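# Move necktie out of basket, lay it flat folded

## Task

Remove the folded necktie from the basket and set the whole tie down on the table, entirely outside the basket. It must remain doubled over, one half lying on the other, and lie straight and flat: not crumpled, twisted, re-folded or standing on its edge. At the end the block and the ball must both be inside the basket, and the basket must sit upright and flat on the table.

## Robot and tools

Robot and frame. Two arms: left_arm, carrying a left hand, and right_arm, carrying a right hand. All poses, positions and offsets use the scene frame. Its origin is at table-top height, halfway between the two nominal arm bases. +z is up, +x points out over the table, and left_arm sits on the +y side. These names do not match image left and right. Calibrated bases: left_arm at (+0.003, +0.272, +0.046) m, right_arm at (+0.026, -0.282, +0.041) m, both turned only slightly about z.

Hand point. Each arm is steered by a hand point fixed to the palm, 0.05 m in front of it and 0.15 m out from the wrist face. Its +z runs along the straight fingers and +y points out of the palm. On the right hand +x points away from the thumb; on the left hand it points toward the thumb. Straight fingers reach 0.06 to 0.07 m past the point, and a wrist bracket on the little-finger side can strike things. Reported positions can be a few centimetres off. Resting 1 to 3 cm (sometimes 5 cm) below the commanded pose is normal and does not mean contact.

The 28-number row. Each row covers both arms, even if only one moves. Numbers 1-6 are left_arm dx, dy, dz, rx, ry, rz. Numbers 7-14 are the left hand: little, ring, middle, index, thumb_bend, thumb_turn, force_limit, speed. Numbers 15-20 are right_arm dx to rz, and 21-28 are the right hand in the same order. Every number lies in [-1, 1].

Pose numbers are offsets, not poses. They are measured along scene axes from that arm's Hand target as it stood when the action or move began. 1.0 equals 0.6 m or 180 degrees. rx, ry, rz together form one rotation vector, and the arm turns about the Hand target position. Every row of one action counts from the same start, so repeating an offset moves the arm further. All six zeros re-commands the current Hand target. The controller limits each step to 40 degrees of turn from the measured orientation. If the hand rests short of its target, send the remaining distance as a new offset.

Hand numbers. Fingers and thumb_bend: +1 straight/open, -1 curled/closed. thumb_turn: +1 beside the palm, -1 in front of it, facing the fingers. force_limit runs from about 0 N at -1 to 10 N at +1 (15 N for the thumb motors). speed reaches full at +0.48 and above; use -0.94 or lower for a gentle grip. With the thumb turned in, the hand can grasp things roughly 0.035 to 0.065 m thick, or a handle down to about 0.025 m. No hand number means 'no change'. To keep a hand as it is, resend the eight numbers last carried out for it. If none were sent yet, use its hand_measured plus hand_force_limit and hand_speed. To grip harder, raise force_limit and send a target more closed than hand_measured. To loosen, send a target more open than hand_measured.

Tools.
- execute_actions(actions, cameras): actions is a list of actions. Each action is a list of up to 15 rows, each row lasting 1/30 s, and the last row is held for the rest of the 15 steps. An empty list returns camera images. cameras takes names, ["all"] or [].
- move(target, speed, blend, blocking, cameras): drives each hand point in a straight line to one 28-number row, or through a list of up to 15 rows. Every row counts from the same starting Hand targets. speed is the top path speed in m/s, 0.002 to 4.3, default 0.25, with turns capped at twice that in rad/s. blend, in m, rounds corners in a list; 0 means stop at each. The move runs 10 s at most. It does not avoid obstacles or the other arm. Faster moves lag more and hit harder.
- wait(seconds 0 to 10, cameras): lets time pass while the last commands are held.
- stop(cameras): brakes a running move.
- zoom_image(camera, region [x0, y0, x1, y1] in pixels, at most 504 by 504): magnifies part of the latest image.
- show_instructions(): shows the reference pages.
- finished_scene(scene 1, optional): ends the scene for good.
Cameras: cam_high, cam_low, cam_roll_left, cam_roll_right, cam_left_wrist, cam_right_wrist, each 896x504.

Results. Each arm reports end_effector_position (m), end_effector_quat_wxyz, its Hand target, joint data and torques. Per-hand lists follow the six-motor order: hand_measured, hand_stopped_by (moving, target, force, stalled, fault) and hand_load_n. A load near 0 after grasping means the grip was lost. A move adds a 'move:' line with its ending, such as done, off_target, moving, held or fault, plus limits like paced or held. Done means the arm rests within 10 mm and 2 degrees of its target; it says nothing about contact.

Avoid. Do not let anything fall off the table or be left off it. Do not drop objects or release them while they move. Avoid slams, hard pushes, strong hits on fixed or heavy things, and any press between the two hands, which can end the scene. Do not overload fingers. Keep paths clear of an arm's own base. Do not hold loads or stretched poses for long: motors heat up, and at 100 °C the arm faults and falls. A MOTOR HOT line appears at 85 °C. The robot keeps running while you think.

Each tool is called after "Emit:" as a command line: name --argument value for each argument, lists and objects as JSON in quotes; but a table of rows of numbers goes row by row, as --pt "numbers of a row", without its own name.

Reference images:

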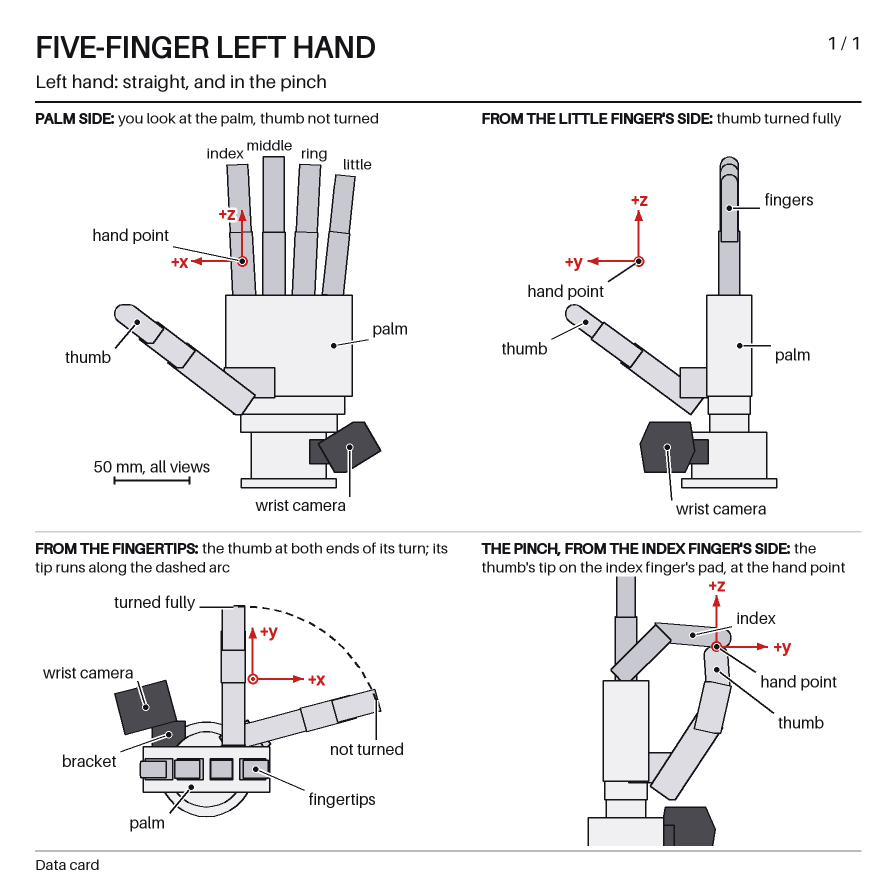

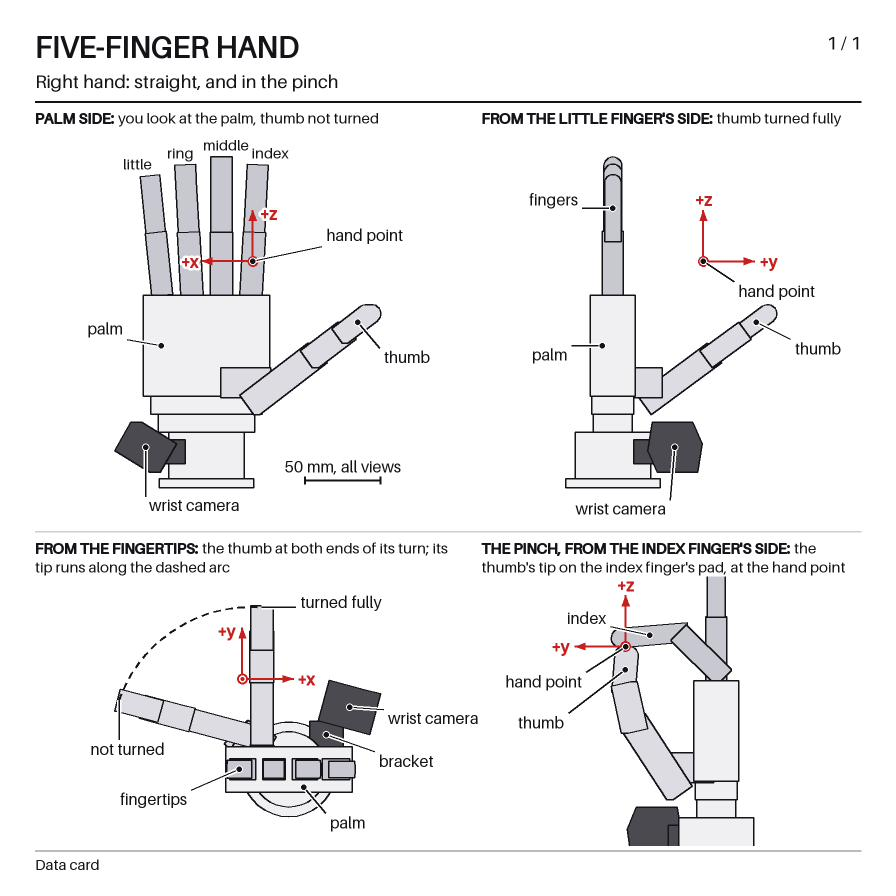

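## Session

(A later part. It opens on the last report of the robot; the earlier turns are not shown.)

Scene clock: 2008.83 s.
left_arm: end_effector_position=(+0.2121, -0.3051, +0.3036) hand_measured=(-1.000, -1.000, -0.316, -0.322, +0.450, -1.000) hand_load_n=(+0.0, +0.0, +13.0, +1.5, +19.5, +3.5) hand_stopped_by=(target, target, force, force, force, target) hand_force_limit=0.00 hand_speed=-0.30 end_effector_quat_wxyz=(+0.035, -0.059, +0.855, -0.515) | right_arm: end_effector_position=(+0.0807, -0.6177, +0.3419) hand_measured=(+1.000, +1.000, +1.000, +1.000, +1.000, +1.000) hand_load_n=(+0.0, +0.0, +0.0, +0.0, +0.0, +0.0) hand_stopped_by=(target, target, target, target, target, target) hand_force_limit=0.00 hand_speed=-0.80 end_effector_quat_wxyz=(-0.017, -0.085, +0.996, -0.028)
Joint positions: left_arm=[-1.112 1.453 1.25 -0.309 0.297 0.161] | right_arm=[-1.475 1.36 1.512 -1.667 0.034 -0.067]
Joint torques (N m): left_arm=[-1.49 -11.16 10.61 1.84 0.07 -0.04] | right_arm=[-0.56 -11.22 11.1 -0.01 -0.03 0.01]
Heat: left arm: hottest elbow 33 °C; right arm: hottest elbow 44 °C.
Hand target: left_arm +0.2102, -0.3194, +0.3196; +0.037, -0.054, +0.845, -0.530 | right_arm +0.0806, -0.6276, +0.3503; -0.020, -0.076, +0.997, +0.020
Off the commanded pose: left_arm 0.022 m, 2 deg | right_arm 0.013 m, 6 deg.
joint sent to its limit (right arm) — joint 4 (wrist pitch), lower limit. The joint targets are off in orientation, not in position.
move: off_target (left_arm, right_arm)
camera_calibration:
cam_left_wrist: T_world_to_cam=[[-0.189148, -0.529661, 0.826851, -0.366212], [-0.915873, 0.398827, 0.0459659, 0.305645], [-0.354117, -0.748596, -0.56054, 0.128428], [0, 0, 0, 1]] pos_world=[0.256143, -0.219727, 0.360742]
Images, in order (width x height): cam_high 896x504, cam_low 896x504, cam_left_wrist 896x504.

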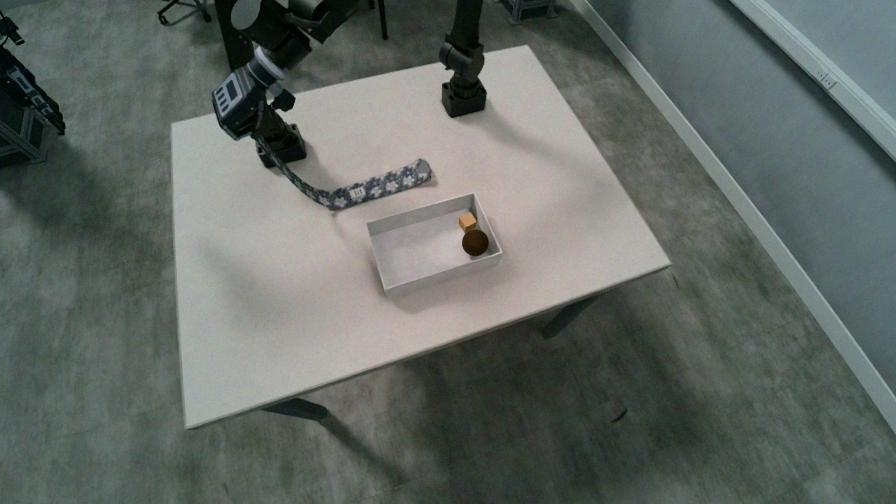

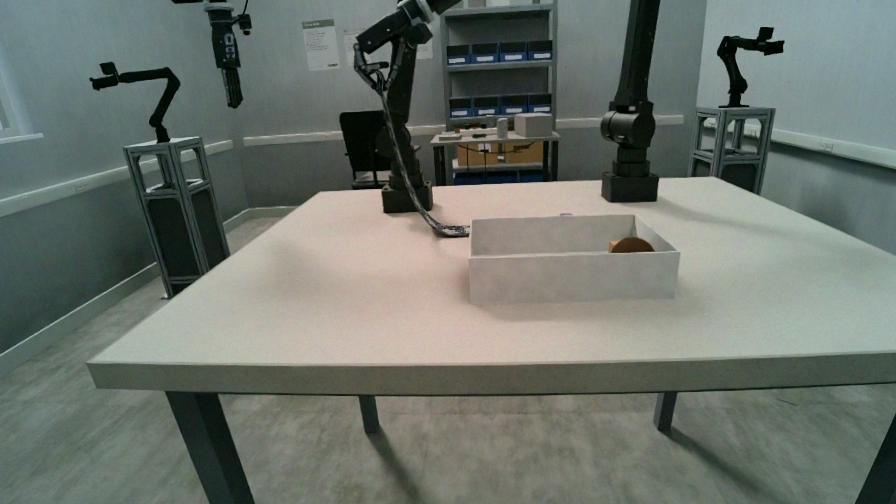

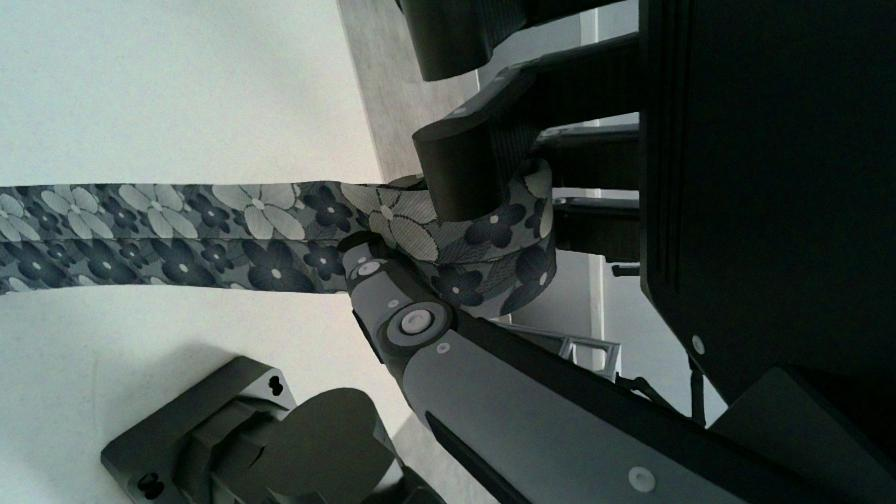

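Emit:
move --pt "-0.008 0.167 0.167 -0.02 0 0 -1 -1 -0.45 -0.45 0.2 -1 0 -0.3 0 0 0 0 0 0 1 1 1 1 1 1 0 -0.8" --pt "-0.017 0.367 0.367 -0.04 0 0 -1 -1 -0.45 -0.45 0.2 -1 0 -0.3 0 0 0 0 0 0 1 1 1 1 1 1 0 -0.8" --pt "-0.025 0.633 0.57 -0.08 0 0 -1 -1 -0.45 -0.45 0.2 -1 0 -0.3 0 0 0 0 0 0 1 1 1 1 1 1 0 -0.8" --speed 0.15 --blend 0.03

Emit:
move --target '[-0.02,0.18,0.035,0,0,0,-1,-1,-0.45,-0.45,0.2,-1,0,-0.3,0,0,0,0,0,0,1,1,1,1,1,1,0,-0.8]' --speed 0.1 --cameras '["cam_high","cam_roll_left","cam_left_wrist"]'

Scene clock: 2044.60 s.
left_arm: end_effector_position=(+0.1949, +0.0573, +0.6487) hand_measured=(-1.000, -1.000, -0.316, -0.322, +0.450, -1.000) hand_load_n=(+0.0, +0.0, +13.0, +1.0, +19.5, +3.5) hand_stopped_by=(target, target, force, force, force, target) hand_force_limit=0.00 hand_speed=-0.30 end_effector_quat_wxyz=(+0.013, -0.065, +0.774, -0.630) | right_arm: end_effector_position=(+0.0807, -0.6177, +0.3419) hand_measured=(+1.000, +1.000, +1.000, +1.000, +1.000, +1.000) hand_load_n=(+0.0, +0.0, +0.0, +0.0, +0.0, +0.0) hand_stopped_by=(target, target, target, target, target, target) hand_force_limit=0.00 hand_speed=-0.80 end_effector_quat_wxyz=(-0.017, -0.085, +0.996, -0.028)
Joint positions: left_arm=[-0.173 0.998 1.749 -1.433 1.236 0.591] | right_arm=[-1.475 1.36 1.512 -1.667 0.034 -0.067]
Joint torques (N m): left_arm=[1.03 -1.38 9.22 0.68 0.64 0.12] | right_arm=[-0.91 -10.29 11.1 -0.36 -0.08 0.01]
Heat: left arm: hottest elbow 35 °C; right arm: hottest elbow 44 °C.
Hand target: left_arm +0.1952, +0.0604, +0.6616; +0.029, -0.058, +0.772, -0.632 | right_arm +0.0806, -0.6276, +0.3503; -0.020, -0.076, +0.997, +0.020
Off the commanded pose: left_arm 0.013 m, 2 deg | right_arm 0.013 m, 6 deg.
joint sent to its limit (right arm) — joint 4 (wrist pitch), lower limit. The joint targets are off in orientation, not in position.
move: off_target (left_arm, right_arm)

Scene clock: 2046.77 s.
left_arm: end_effector_position=(+0.1892, +0.1657, +0.6826) hand_measured=(-1.000, -1.000, -0.316, -0.322, +0.450, -1.000) hand_load_n=(+0.0, +0.0, +13.0, +1.5, +19.5, +3.5) hand_stopped_by=(target, target, force, force, force, target) hand_force_limit=0.00 hand_speed=-0.30 end_effector_quat_wxyz=(+0.228, -0.207, +0.678, -0.668) | right_arm: end_effector_position=(+0.0807, -0.6177, +0.3419) hand_measured=(+1.000, +1.000, +1.000, +1.000, +1.000, +1.000) hand_load_n=(+0.0, +0.0, +0.0, +0.0, +0.0, +0.0) hand_stopped_by=(target, target, target, target, target, target) hand_force_limit=0.00 hand_speed=-0.80 end_effector_quat_wxyz=(-0.017, -0.085, +0.996, -0.028)
Joint positions: left_arm=[0.606 0.845 1.719 -1.679 1.565 0.839] | right_arm=[-1.475 1.36 1.512 -1.667 0.034 -0.067]
Joint torques (N m): left_arm=[1.14 0.62 5.07 0.36 0.79 0.03] | right_arm=[-1.2 -10.75 10.92 -0.2 -0.05 -0.02]
Heat: left arm: hottest elbow 35 °C; right arm: hottest elbow 44 °C.
Hand target: left_arm +0.1830, +0.1683, +0.6826; +0.030, -0.058, +0.772, -0.632 | right_arm +0.0806, -0.6276, +0.3503; -0.020, -0.076, +0.997, +0.020
Off the commanded pose: left_arm 0.007 m, 31 deg | right_arm 0.013 m, 6 deg.
joint sent to its limit (left arm) — joint 4 (wrist pitch), lower limit; joint 5 (wrist yaw), upper limit. The joint targets are off in position and orientation.
joint sent to its limit (right arm) — joint 4 (wrist pitch), lower limit. The joint targets are off in orientation, not in position.
move: off_target (left_arm, right_arm)
camera_calibration:
cam_left_wrist: T_world_to_cam=[[-0.203487, -0.218673, 0.954345, -0.570396], [-0.967541, -0.104284, -0.230196, 0.361074], [0.149861, -0.97021, -0.190354, 0.373862], [0, 0, 0, 1]] pos_world=[0.177258, 0.275649, 0.698639]
Images, in order (width x height): cam_high 896x504, cam_roll_left 896x504, cam_left_wrist 896x504.

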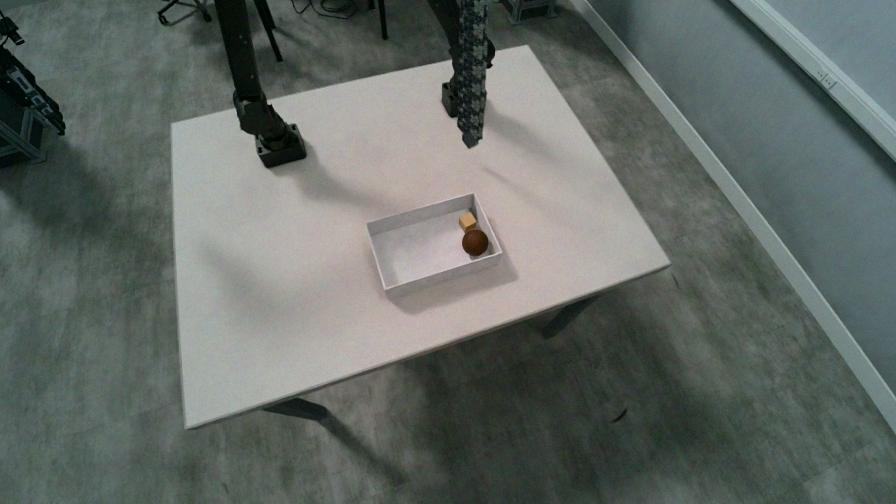

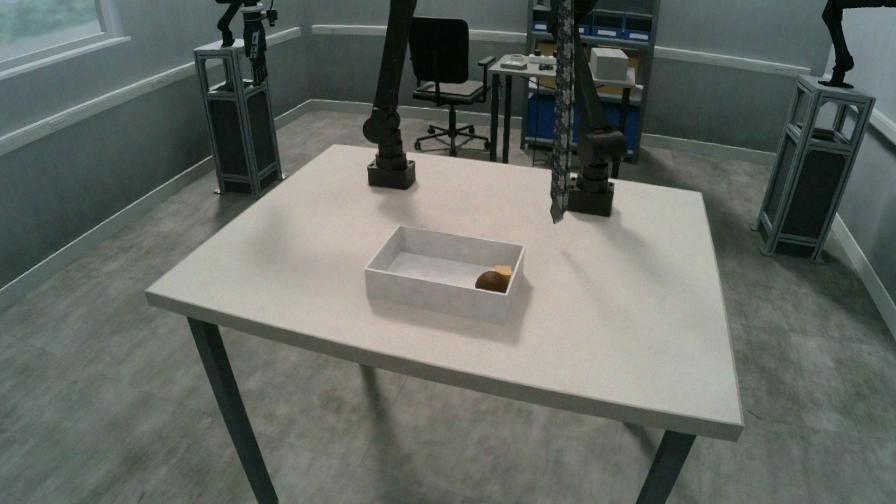

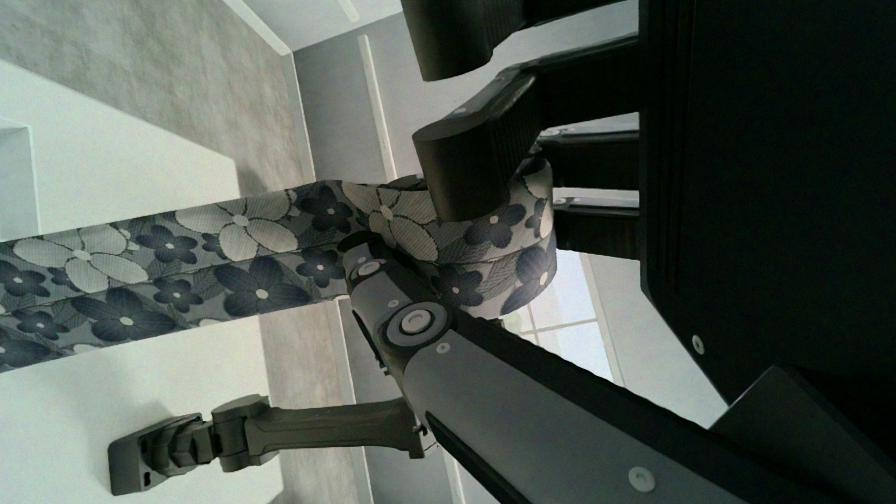

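Emit:
move --pt "0.028 -0.047 -0.105 0.0 0 0 -1 -1 -0.45 -0.45 0.2 -1 0 -0.3 0 0 0 0 0 0 1 1 1 1 1 1 0 -0.8" --pt "0.028 -0.347 -0.255 0.05 0 0 -1 -1 -0.45 -0.45 0.2 -1 0 -0.3 0 0 0 0 0 0 1 1 1 1 1 1 0 -0.8" --pt "0.037 -0.563 -0.42 0.07 0 0 -1 -1 -0.45 -0.45 0.2 -1 0 -0.3 0 0 0 0 0 0 1 1 1 1 1 1 0 -0.8" --pt "0.045 -0.747 -0.605 0.09 0 0 -1 -1 -0.45 -0.45 0.2 -1 0 -0.3 0 0 0 0 0 0 1 1 1 1 1 1 0 -0.8" --speed 0.13 --blend 0.03 --cameras '["cam_left_wrist","cam_high"]'

Emit:
zoom_image --camera "cam_high" --region '[240, 90, 500, 220]'

Scene clock: 2070.10 s.
left_arm: end_effector_position=(+0.2136, -0.2700, +0.3144) hand_measured=(-1.000, -1.000, -0.316, -0.322, +0.450, -1.000) hand_load_n=(+0.0, +0.0, +13.0, +1.5, +19.0, +3.5) hand_stopped_by=(target, target, force, force, force, target) hand_force_limit=0.00 hand_speed=-0.30 end_effector_quat_wxyz=(+0.038, -0.057, +0.858, -0.509) | right_arm: end_effector_position=(+0.0807, -0.6177, +0.3419) hand_measured=(+1.000, +1.000, +1.000, +1.000, +1.000, +1.000) hand_load_n=(+0.5, +0.0, +0.0, +0.0, -0.5, +0.5) hand_stopped_by=(target, target, target, target, target, target) hand_force_limit=0.00 hand_speed=-0.80 end_effector_quat_wxyz=(-0.017, -0.085, +0.996, -0.028)
Joint positions: left_arm=[-1.078 1.372 1.206 -0.363 0.32 0.192] | right_arm=[-1.475 1.36 1.512 -1.667 0.034 -0.067]
Joint torques (N m): left_arm=[-1.38 -9.58 9.42 1.96 0.09 -0.02] | right_arm=[-1.2 -10.81 11.14 -0.17 -0.09 -0.01]
Heat: left arm: hottest elbow 35 °C; right arm: hottest elbow 44 °C.
Hand target: left_arm +0.2102, -0.2798, +0.3198; +0.038, -0.053, +0.853, -0.517 | right_arm +0.0806, -0.6276, +0.3503; -0.020, -0.076, +0.997, +0.020
Off the commanded pose: left_arm 0.012 m, 1 deg | right_arm 0.013 m, 6 deg.
joint sent to its limit (right arm) — joint 4 (wrist pitch), lower limit. The joint targets are off in orientation, not in position.
move: off_target (left_arm, right_arm)
camera_calibration:
cam_left_wrist: T_world_to_cam=[[-0.196012, -0.541221, 0.817716, -0.35504], [-0.916101, 0.398508, 0.0441644, 0.292987], [-0.349769, -0.740454, -0.573925, 0.166805], [0, 0, 0, 1]] pos_world=[0.257157, -0.185401, 0.373116]
Images, in order (width x height): cam_high 896x504, cam_left_wrist 896x504.

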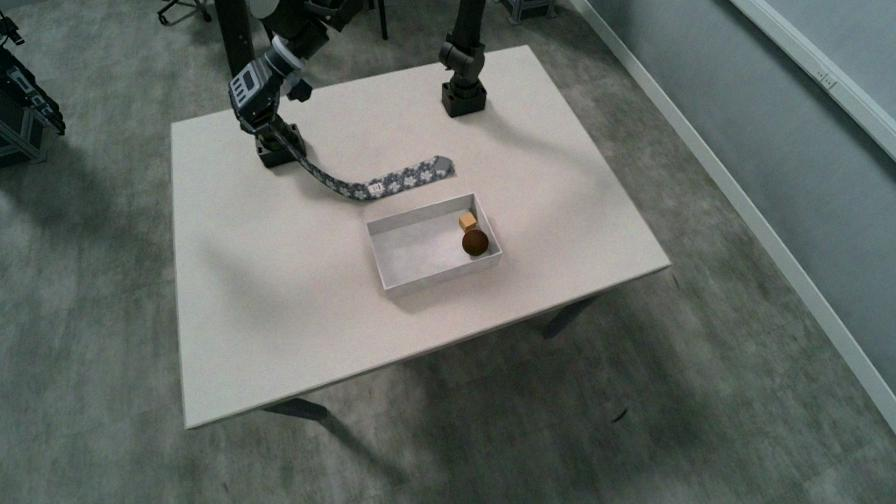

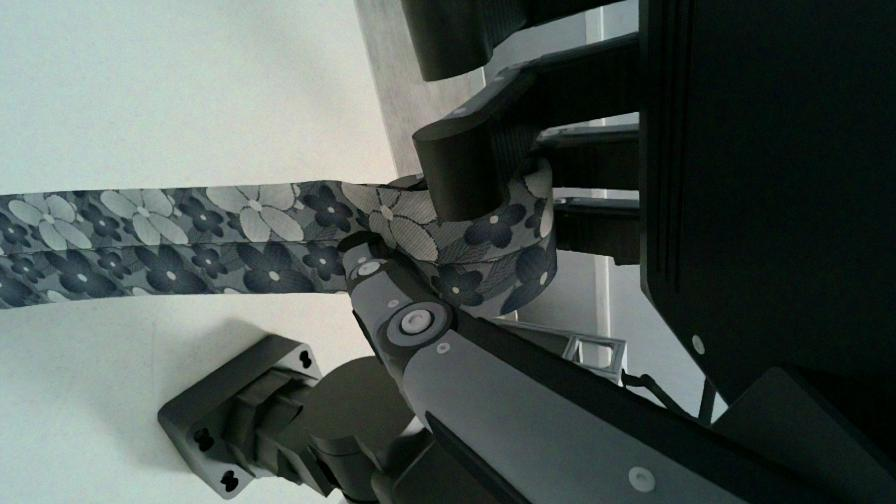

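Scaled by 1.938 from the camera's 896x504 image, which has a finer 1280x720 frame.

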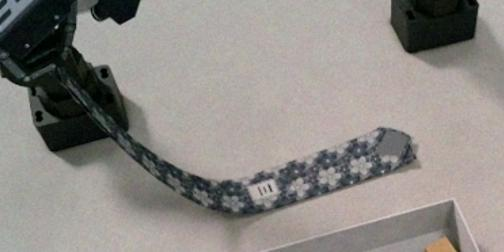

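Emit:
move --pt "0.025 -0.15 -0.183 0.01 0 0 -1 -1 -0.45 -0.45 0.2 -1 0 -0.3 0 0 0 0 0 0 1 1 1 1 1 1 0 -0.8" --pt "0.042 -0.25 -0.333 0.01 0 0 -1 -1 -0.45 -0.45 0.2 -1 0 -0.3 0 0 0 0 0 0 1 1 1 1 1 1 0 -0.8" --pt "0.05 -0.317 -0.45 0.015 0 0 -1 -1 -0.45 -0.45 0.2 -1 0 -0.3 0 0 0 0 0 0 1 1 1 1 1 1 0 -0.8" --speed 0.12 --blend 0.02 --cameras '["cam_left_wrist","cam_high"]'

Emit:
zoom_image --camera "cam_high" --region '[200, 120, 470, 260]'

Scene clock: 2085.10 s.
left_arm: end_effector_position=(+0.2420, -0.4481, +0.0411) hand_measured=(-1.000, -1.000, -0.316, -0.322, +0.450, -1.000) hand_load_n=(+0.0, +0.0, +13.0, +1.5, +19.0, +3.5) hand_stopped_by=(target, target, force, force, force, target) hand_force_limit=0.00 hand_speed=-0.30 end_effector_quat_wxyz=(+0.037, -0.057, +0.874, -0.481) | right_arm: end_effector_position=(+0.0807, -0.6177, +0.3419) hand_measured=(+1.000, +1.000, +1.000, +1.000, +1.000, +1.000) hand_load_n=(+0.0, +0.0, +0.0, +0.0, +0.0, +0.0) hand_stopped_by=(target, target, target, target, target, target) hand_force_limit=0.00 hand_speed=-0.80 end_effector_quat_wxyz=(-0.017, -0.085, +0.996, -0.028)
Joint positions: left_arm=[-1.181 2.099 1.443 0.076 0.221 0.155] | right_arm=[-1.475 1.36 1.512 -1.667 0.034 -0.067]
Joint torques (N m): left_arm=[-1.26 -17.2 10.25 1.81 0.03 -0.02] | right_arm=[-1.55 -11.34 11.14 -0.03 -0.05 -0.06]
Heat: left arm: hottest elbow 35 °C; right arm: hottest elbow 44 °C.
Hand target: left_arm +0.2398, -0.4700, +0.0495; +0.039, -0.052, +0.865, -0.497 | right_arm +0.0806, -0.6276, +0.3503; -0.020, -0.076, +0.997, +0.020
Off the commanded pose: left_arm 0.024 m, 2 deg | right_arm 0.013 m, 6 deg.
joint sent to its limit (right arm) — joint 4 (wrist pitch), lower limit. The joint targets are off in orientation, not in position.
move: off_target (left_arm, right_arm)
camera_calibration:
cam_left_wrist: T_world_to_cam=[[-0.190983, -0.592234, 0.782805, -0.245021], [-0.915671, 0.394813, 0.0752986, 0.398986], [-0.353656, -0.702411, -0.617694, -0.092182], [0, 0, 0, 1]] pos_world=[0.285945, -0.367385, 0.10482]
Images, in order (width x height): cam_high 896x504, cam_left_wrist 896x504.

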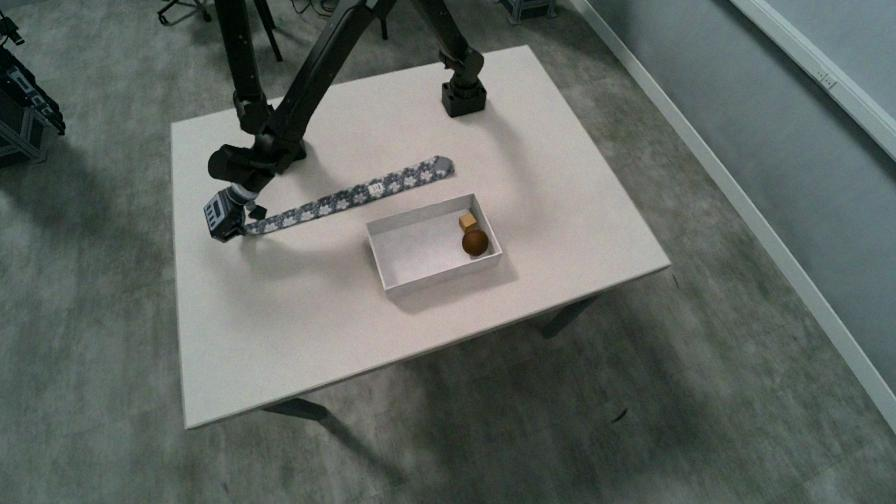

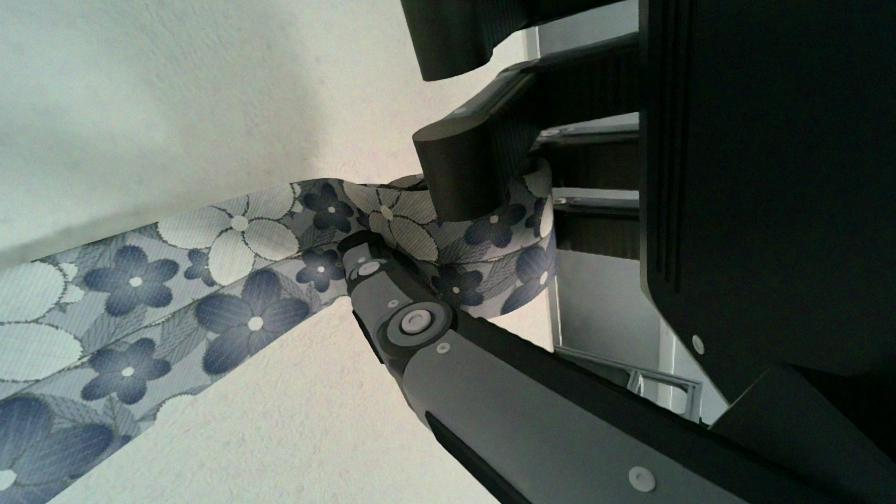

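Scaled by 1.867 from the camera's 896x504 image, which has a finer 1280x720 frame.

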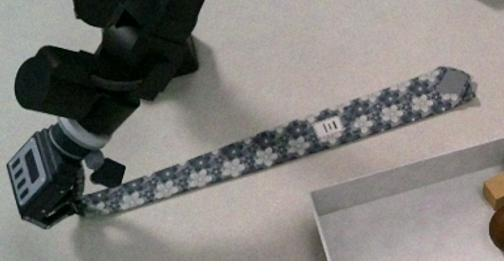

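Emit:
move --pt "0 -0.025 -0.055 0 0 0 -1 -1 -0.45 -0.45 0.2 -1 0 -0.3 0 0 0 0 0 0 1 1 1 1 1 1 0 -0.8" --speed 0.06 --cameras '["cam_left_wrist"]'

Emit:
move --pt "0 0 0 0 0 0 -1 -1 0.1 0.1 0.7 -1 0 -0.5 0 0 0 0 0 0 1 1 1 1 1 1 0 -0.8" --pt "0 0 0 0 0 0 -1 -1 0.5 0.5 0.9 -1 0 -0.5 0 0 0 0 0 0 1 1 1 1 1 1 0 -0.8" --speed 0.06 --cameras '["cam_left_wrist"]'

Scene clock: 2100.50 s.
left_arm: end_effector_position=(+0.2463, -0.4667, +0.0223) hand_measured=(-1.000, -1.000, -0.316, -0.322, +0.450, -1.000) hand_load_n=(+0.0, +0.5, +13.5, +2.0, +19.0, +3.5) hand_stopped_by=(target, target, force, force, force, target) hand_force_limit=0.00 hand_speed=-0.30 end_effector_quat_wxyz=(+0.041, -0.057, +0.869, -0.490) | right_arm: end_effector_position=(+0.0807, -0.6177, +0.3419) hand_measured=(+1.000, +1.000, +1.000, +1.000, +1.000, +1.000) hand_load_n=(+0.0, +0.0, +0.0, +0.0, -0.5, +0.0) hand_stopped_by=(target, target, target, target, target, target) hand_force_limit=0.00 hand_speed=-0.80 end_effector_quat_wxyz=(-0.017, -0.085, +0.996, -0.028)
Joint positions: left_arm=[-1.187 2.165 1.492 0.116 0.213 0.15] | right_arm=[-1.475 1.36 1.512 -1.667 0.034 -0.067]
Joint torques (N m): left_arm=[-1.49 -16.79 9.98 1.83 0.06 0] | right_arm=[-1.44 -11.22 11.3 -0.13 -0.05 -0.01]
Heat: left arm: hottest elbow 36 °C; right arm: hottest elbow 44 °C.
Hand target: left_arm +0.2399, -0.4850, +0.0165; +0.039, -0.052, +0.865, -0.497 | right_arm +0.0806, -0.6276, +0.3503; -0.020, -0.076, +0.997, +0.020
Off the commanded pose: left_arm 0.020 m, 1 deg | right_arm 0.013 m, 6 deg.
joint sent to its limit (right arm) — joint 4 (wrist pitch), lower limit. The joint targets are off in orientation, not in position.
move: off_target (left_arm, right_arm)
camera_calibration:
cam_left_wrist: T_world_to_cam=[[-0.195038, -0.577864, 0.792486, -0.232943], [-0.917606, 0.392841, 0.06062, 0.411664], [-0.346351, -0.715367, -0.60687, -0.123425], [0, 0, 0, 1]] pos_world=[0.289565, -0.384622, 0.0847456]
Images, in order (width x height): cam_left_wrist 896x504.

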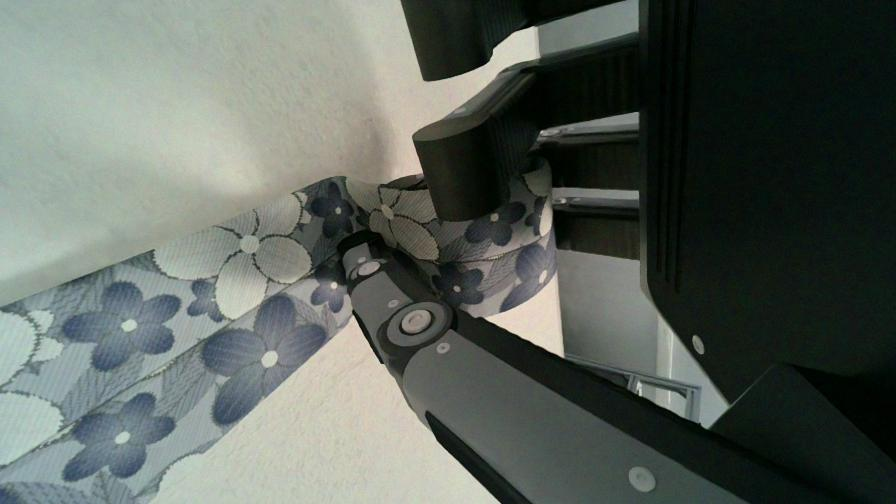

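Scene clock: 2101.70 s.
left_arm: end_effector_position=(+0.2462, -0.4737, +0.0288) hand_measured=(-1.000, -1.000, +0.500, +0.500, +0.900, -1.000) hand_load_n=(+0.0, +0.0, -0.5, -0.5, -1.5, -0.5) hand_stopped_by=(target, target, target, target, target, target) hand_force_limit=0.00 hand_speed=-0.50 end_effector_quat_wxyz=(+0.042, -0.055, +0.865, -0.497) | right_arm: end_effector_position=(+0.0807, -0.6177, +0.3419) hand_measured=(+1.000, +1.000, +1.000, +1.000, +1.000, +1.000) hand_load_n=(+0.0, +0.0, +0.0, +0.0, +0.0, +0.0) hand_stopped_by=(target, target, target, target, target, target) hand_force_limit=0.00 hand_speed=-0.80 end_effector_quat_wxyz=(-0.017, -0.085, +0.996, -0.028)
Joint positions: left_arm=[-1.19 2.167 1.504 0.123 0.213 0.147] | right_arm=[-1.475 1.36 1.512 -1.667 0.034 -0.067]
Joint torques (N m): left_arm=[-1.03 -17.03 9.18 1.59 0.04 0.01] | right_arm=[-0.97 -10.11 11.08 -0.29 -0.06 0.04]
Heat: left arm: hottest elbow 36 °C; right arm: hottest elbow 44 °C.
Hand target: left_arm +0.2399, -0.4850, +0.0166; +0.039, -0.052, +0.865, -0.497 | right_arm +0.0806, -0.6276, +0.3503; -0.020, -0.076, +0.997, +0.020
Off the commanded pose: left_arm 0.018 m, 1 deg | right_arm 0.013 m, 6 deg.
joint sent to its limit (right arm) — joint 4 (wrist pitch), lower limit. The joint targets are off in orientation, not in position.
move: off_target (left_arm, right_arm); target 2's new numbers were sent with left_arm's hand 0.018 m and 1 deg from that target
camera_calibration:
cam_left_wrist: T_world_to_cam=[[-0.200202, -0.563464, 0.801515, -0.234399], [-0.917024, 0.395787, 0.0491838, 0.415453], [-0.344943, -0.725162, -0.595948, -0.129828], [0, 0, 0, 1]] pos_world=[0.28927, -0.390653, 0.0900705]
Images, in order (width x height): cam_left_wrist 896x504.

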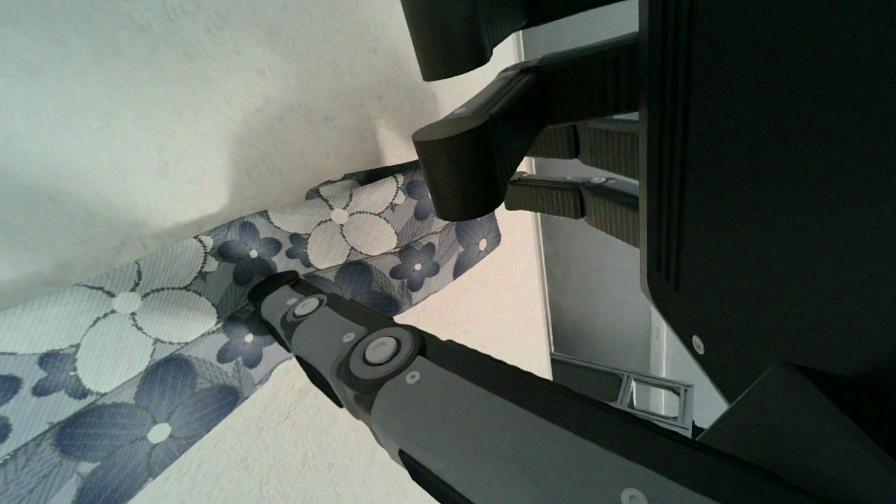

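Emit:
move --pt "0 0.0 0.2 0 0 0 -1 -1 0.5 0.5 0.9 -1 0 -0.5 0 0 0 0 0 0 1 1 1 1 1 1 0 -0.8" --speed 0.1 --cameras '["cam_left_wrist"]'

Emit:
zoom_image --camera "cam_left_wrist" --region '[100, 50, 500, 350]'

Scene clock: 2109.23 s.
left_arm: end_effector_position=(+0.2431, -0.4663, +0.1058) hand_measured=(-1.000, -1.000, +0.500, +0.500, +0.900, -1.000) hand_load_n=(+0.0, +0.0, +0.0, +0.0, +0.0, +0.0) hand_stopped_by=(target, target, target, target, target, target) hand_force_limit=0.00 hand_speed=-0.50 end_effector_quat_wxyz=(+0.035, -0.059, +0.876, -0.477) | right_arm: end_effector_position=(+0.0807, -0.6177, +0.3419) hand_measured=(+1.000, +1.000, +1.000, +1.000, +1.000, +1.000) hand_load_n=(+0.0, +0.0, +0.0, +0.0, +0.0, +0.0) hand_stopped_by=(target, target, target, target, target, target) hand_force_limit=0.00 hand_speed=-0.80 end_effector_quat_wxyz=(-0.017, -0.085, +0.996, -0.028)
Joint positions: left_arm=[-1.19 2.047 1.56 -0.101 0.213 0.147] | right_arm=[-1.475 1.36 1.512 -1.667 0.034 -0.067]
Joint torques (N m): left_arm=[-1.61 -19.96 10.92 1.06 0.06 0.01] | right_arm=[-0.85 -10.29 11.18 -0.23 -0.05 0.02]
Heat: left arm: hottest elbow 36 °C; right arm: hottest elbow 44 °C.
Hand target: left_arm +0.2399, -0.4849, +0.1363; +0.038, -0.052, +0.866, -0.497 | right_arm +0.0806, -0.6276, +0.3503; -0.020, -0.076, +0.997, +0.020
Off the commanded pose: left_arm 0.036 m, 3 deg | right_arm 0.013 m, 6 deg.
joint sent to its limit (right arm) — joint 4 (wrist pitch), lower limit. The joint targets are off in orientation, not in position.
move: off_target (left_arm, right_arm)
camera_calibration:
cam_left_wrist: T_world_to_cam=[[-0.185081, -0.599638, 0.778575, -0.31065], [-0.915778, 0.392651, 0.0847135, 0.400462], [-0.356506, -0.697323, -0.621807, -0.0611603], [0, 0, 0, 1]] pos_world=[0.287435, -0.386168, 0.16991]
Images, in order (width x height): cam_left_wrist 896x504.

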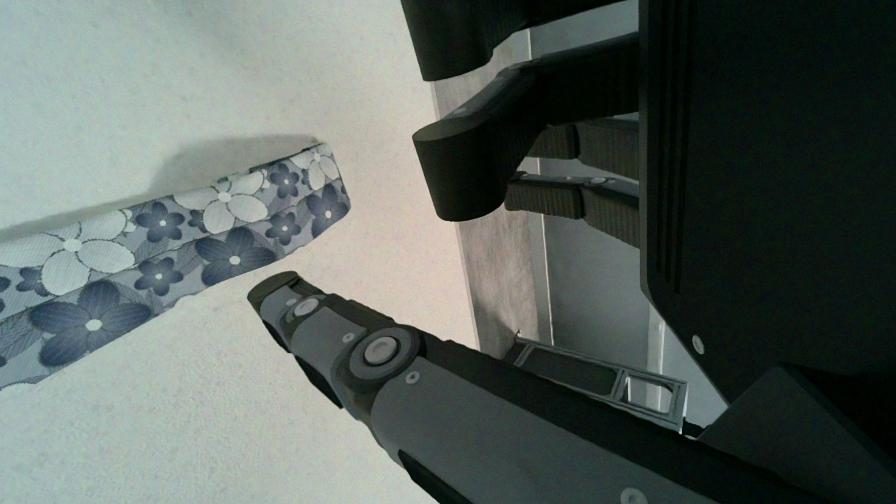

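Scaled by 1.260 from the camera's 896x504 image, which has a finer 1280x720 frame.

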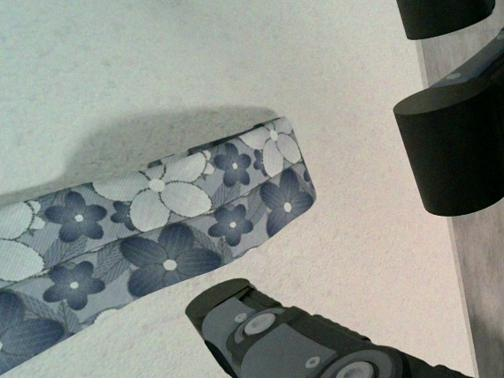

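Emit:
move --pt "0 0.15 0.25 0 0 0 -1 -1 0.5 0.5 0.9 -1 0 -0.5 0 0 0 0 0 0 1 1 1 1 1 1 0 -0.8" --speed 0.2 --cameras '["cam_left_wrist","cam_high","cam_low","cam_roll_left","cam_roll_right"]'

Emit:
zoom_image --camera "cam_low" --region '[280, 180, 480, 260]'

Emit:
zoom_image --camera "cam_roll_right" --region '[200, 170, 400, 300]'

Emit:
zoom_image --camera "cam_high" --region '[200, 130, 470, 260]'

Scene clock: 2116.80 s.
left_arm: end_effector_position=(+0.2339, -0.4007, +0.2855) hand_measured=(-1.000, -1.000, +0.500, +0.500, +0.900, -1.000) hand_load_n=(+0.0, +0.0, +0.0, +0.0, +0.0, +0.0) hand_stopped_by=(target, target, target, target, target, target) hand_force_limit=0.00 hand_speed=-0.50 end_effector_quat_wxyz=(+0.035, -0.052, +0.864, -0.499) | right_arm: end_effector_position=(+0.0807, -0.6177, +0.3419) hand_measured=(+1.000, +1.000, +1.000, +1.000, +1.000, +1.000) hand_load_n=(+0.0, +0.0, +0.0, +0.0, +0.0, +0.0) hand_stopped_by=(target, target, target, target, target, target) hand_force_limit=0.00 hand_speed=-0.80 end_effector_quat_wxyz=(-0.017, -0.085, +0.996, -0.028)
Joint positions: left_arm=[-1.156 1.719 1.541 -0.364 0.258 0.164] | right_arm=[-1.475 1.36 1.512 -1.667 0.034 -0.067]
Joint torques (N m): left_arm=[0.91 -16.03 8.1 1.07 0.23 0.12] | right_arm=[-1.14 -10.75 11.03 -0.31 -0.07 -0.02]
Heat: left arm: hottest elbow 36 °C; right arm: hottest elbow 44 °C.
Hand target: left_arm +0.2400, -0.3949, +0.2865; +0.039, -0.052, +0.865, -0.497 | right_arm +0.0806, -0.6276, +0.3503; -0.020, -0.076, +0.997, +0.020
Off the commanded pose: left_arm 0.008 m, 0 deg | right_arm 0.013 m, 6 deg.
joint sent to its limit (right arm) — joint 4 (wrist pitch), lower limit. The joint targets are off in orientation, not in position.
move: off_target (right_arm)
camera_calibration:
cam_left_wrist: T_world_to_cam=[[-0.201177, -0.557827, 0.805206, -0.399974], [-0.911305, 0.408042, 0.0549961, 0.364627], [-0.359236, -0.722725, -0.590439, 0.0746415], [0, 0, 0, 1]] pos_world=[0.278635, -0.317954, 0.34608]
Images, in order (width x height): cam_high 896x504, cam_low 896x504, cam_roll_left 896x504, cam_roll_right 896x504, cam_left_wrist 896x504.

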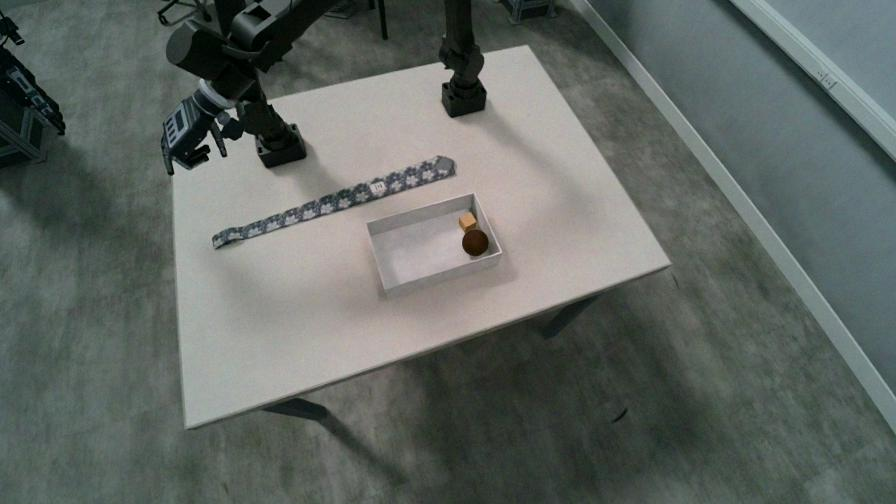

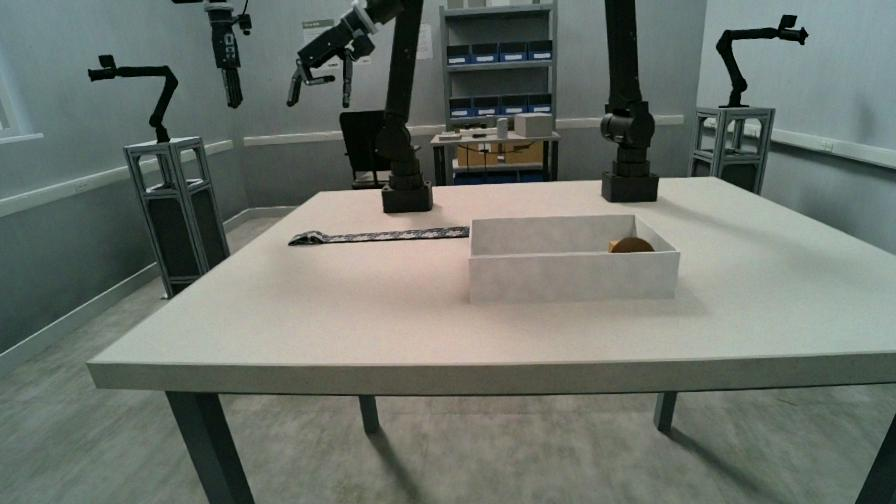

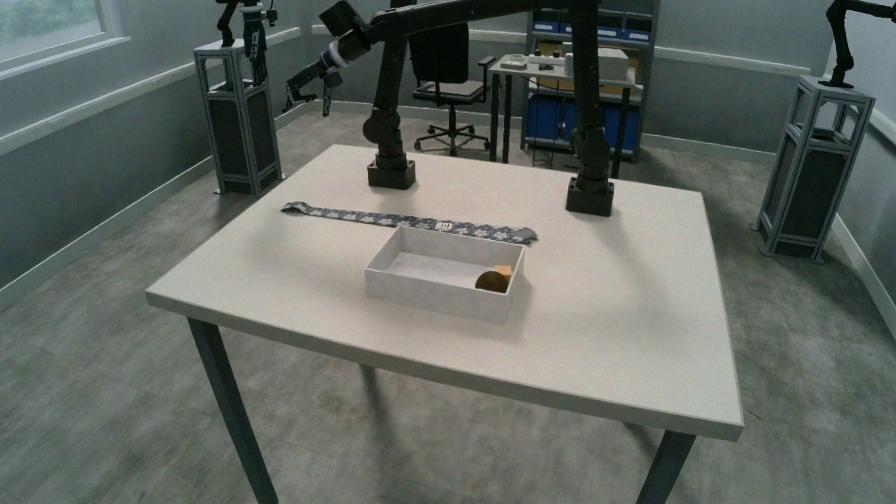

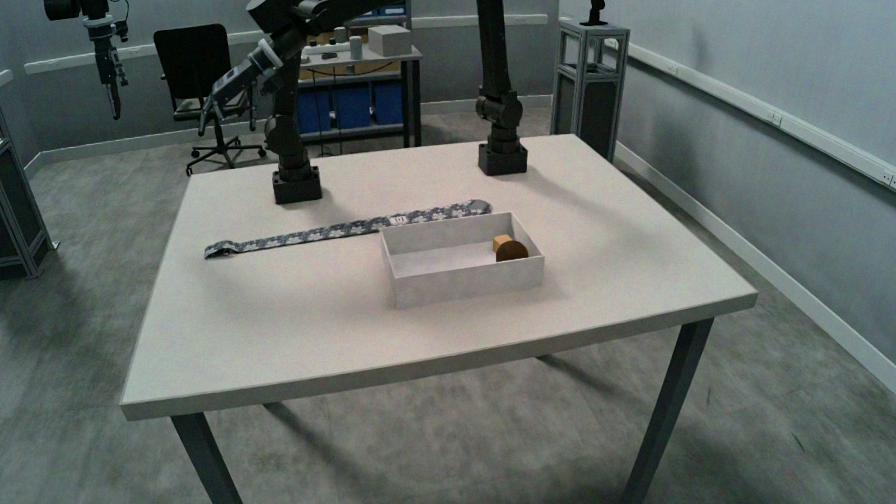

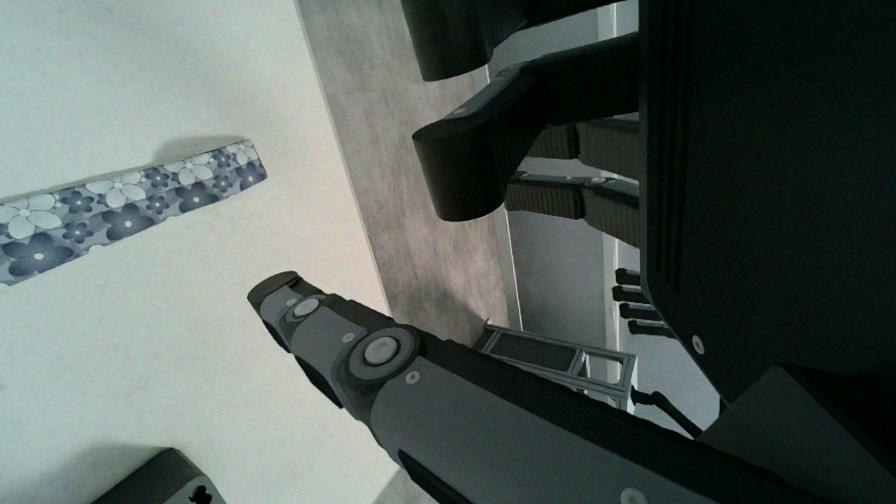

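Scaled by 2.520 from the camera's 896x504 image, which has a finer 1280x720 frame.

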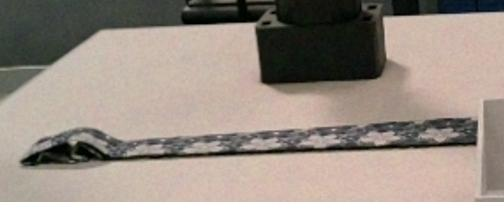

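Scaled by 2.520 from the camera's 896x504 image, which has a finer 1280x720 frame.

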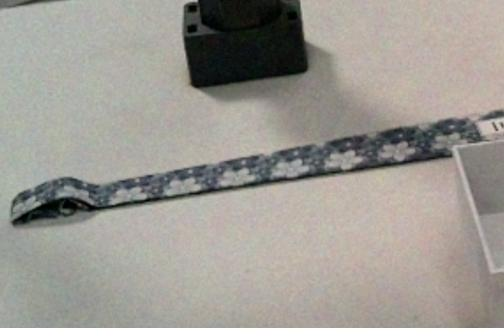

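Scaled by 1.867 from the camera's 896x504 image, which has a finer 1280x720 frame.

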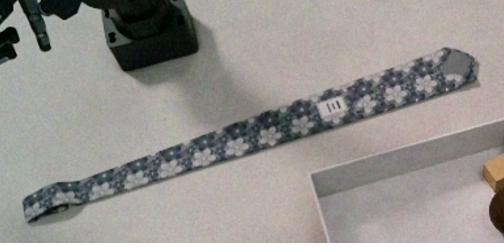

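Emit:
move --pt "0.008 -0.125 -0.344 0 0 0 0 0 0 0 1 1 0 -0.2 0 0 0 0 0 0 1 1 1 1 1 1 0 -0.8" --speed 0.15 --cameras '["cam_left_wrist"]'

Scene clock: 2158.13 s.
left_arm: end_effector_position=(+0.2474, -0.4504, +0.0684) hand_measured=(+0.000, +0.000, +0.000, +0.000, +1.000, +1.000) hand_load_n=(+0.0, +0.0, +0.0, +0.0, +0.0, -0.5) hand_stopped_by=(target, target, target, target, target, target) hand_force_limit=0.00 hand_speed=-0.20 end_effector_quat_wxyz=(+0.037, -0.057, +0.874, -0.480) | right_arm: end_effector_position=(+0.0807, -0.6177, +0.3419) hand_measured=(+1.000, +1.000, +1.000, +1.000, +1.000, +1.000) hand_load_n=(+0.0, +0.0, +0.0, +0.0, +0.0, +0.0) hand_stopped_by=(target, target, target, target, target, target) hand_force_limit=0.00 hand_speed=-0.80 end_effector_quat_wxyz=(-0.017, -0.085, +0.996, -0.028)
Joint positions: left_arm=[-1.175 2.067 1.475 0.009 0.226 0.158] | right_arm=[-1.475 1.36 1.512 -1.667 0.034 -0.067]
Joint torques (N m): left_arm=[-1.2 -17.85 10.03 1.83 0.05 -0.03] | right_arm=[-0.85 -11.11 11.19 -0.18 -0.1 0.01]
Heat: left arm: hottest elbow 36 °C; right arm: hottest elbow 44 °C.
Hand target: left_arm +0.2446, -0.4699, +0.0800; +0.039, -0.052, +0.865, -0.497 | right_arm +0.0806, -0.6276, +0.3503; -0.020, -0.076, +0.997, +0.020
Off the commanded pose: left_arm 0.023 m, 2 deg | right_arm 0.013 m, 6 deg.
joint sent to its limit (right arm) — joint 4 (wrist pitch), lower limit. The joint targets are off in orientation, not in position.
move: off_target (left_arm, right_arm)
camera_calibration:
cam_left_wrist: T_world_to_cam=[[-0.190187, -0.593509, 0.782033, -0.267342], [-0.915544, 0.394787, 0.0769604, 0.402737], [-0.354414, -0.701349, -0.618467, -0.0743082], [0, 0, 0, 1]] pos_world=[0.291542, -0.369781, 0.132118]
Images, in order (width x height): cam_left_wrist 896x504.

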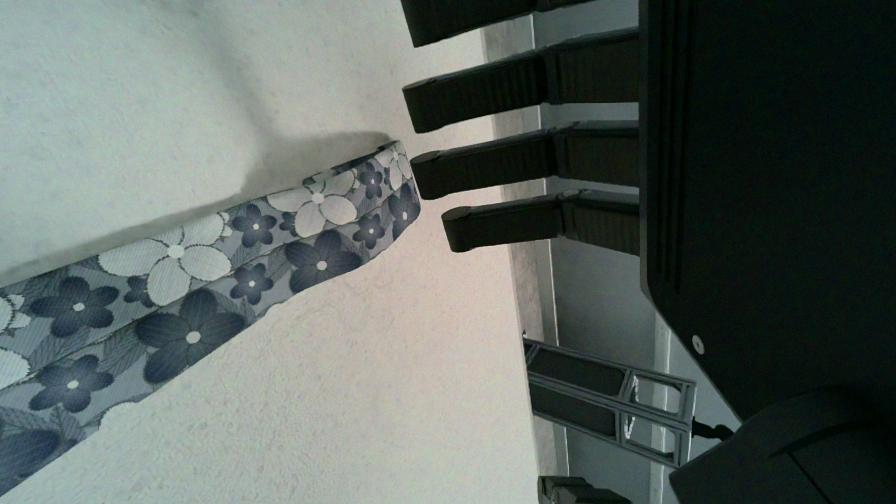

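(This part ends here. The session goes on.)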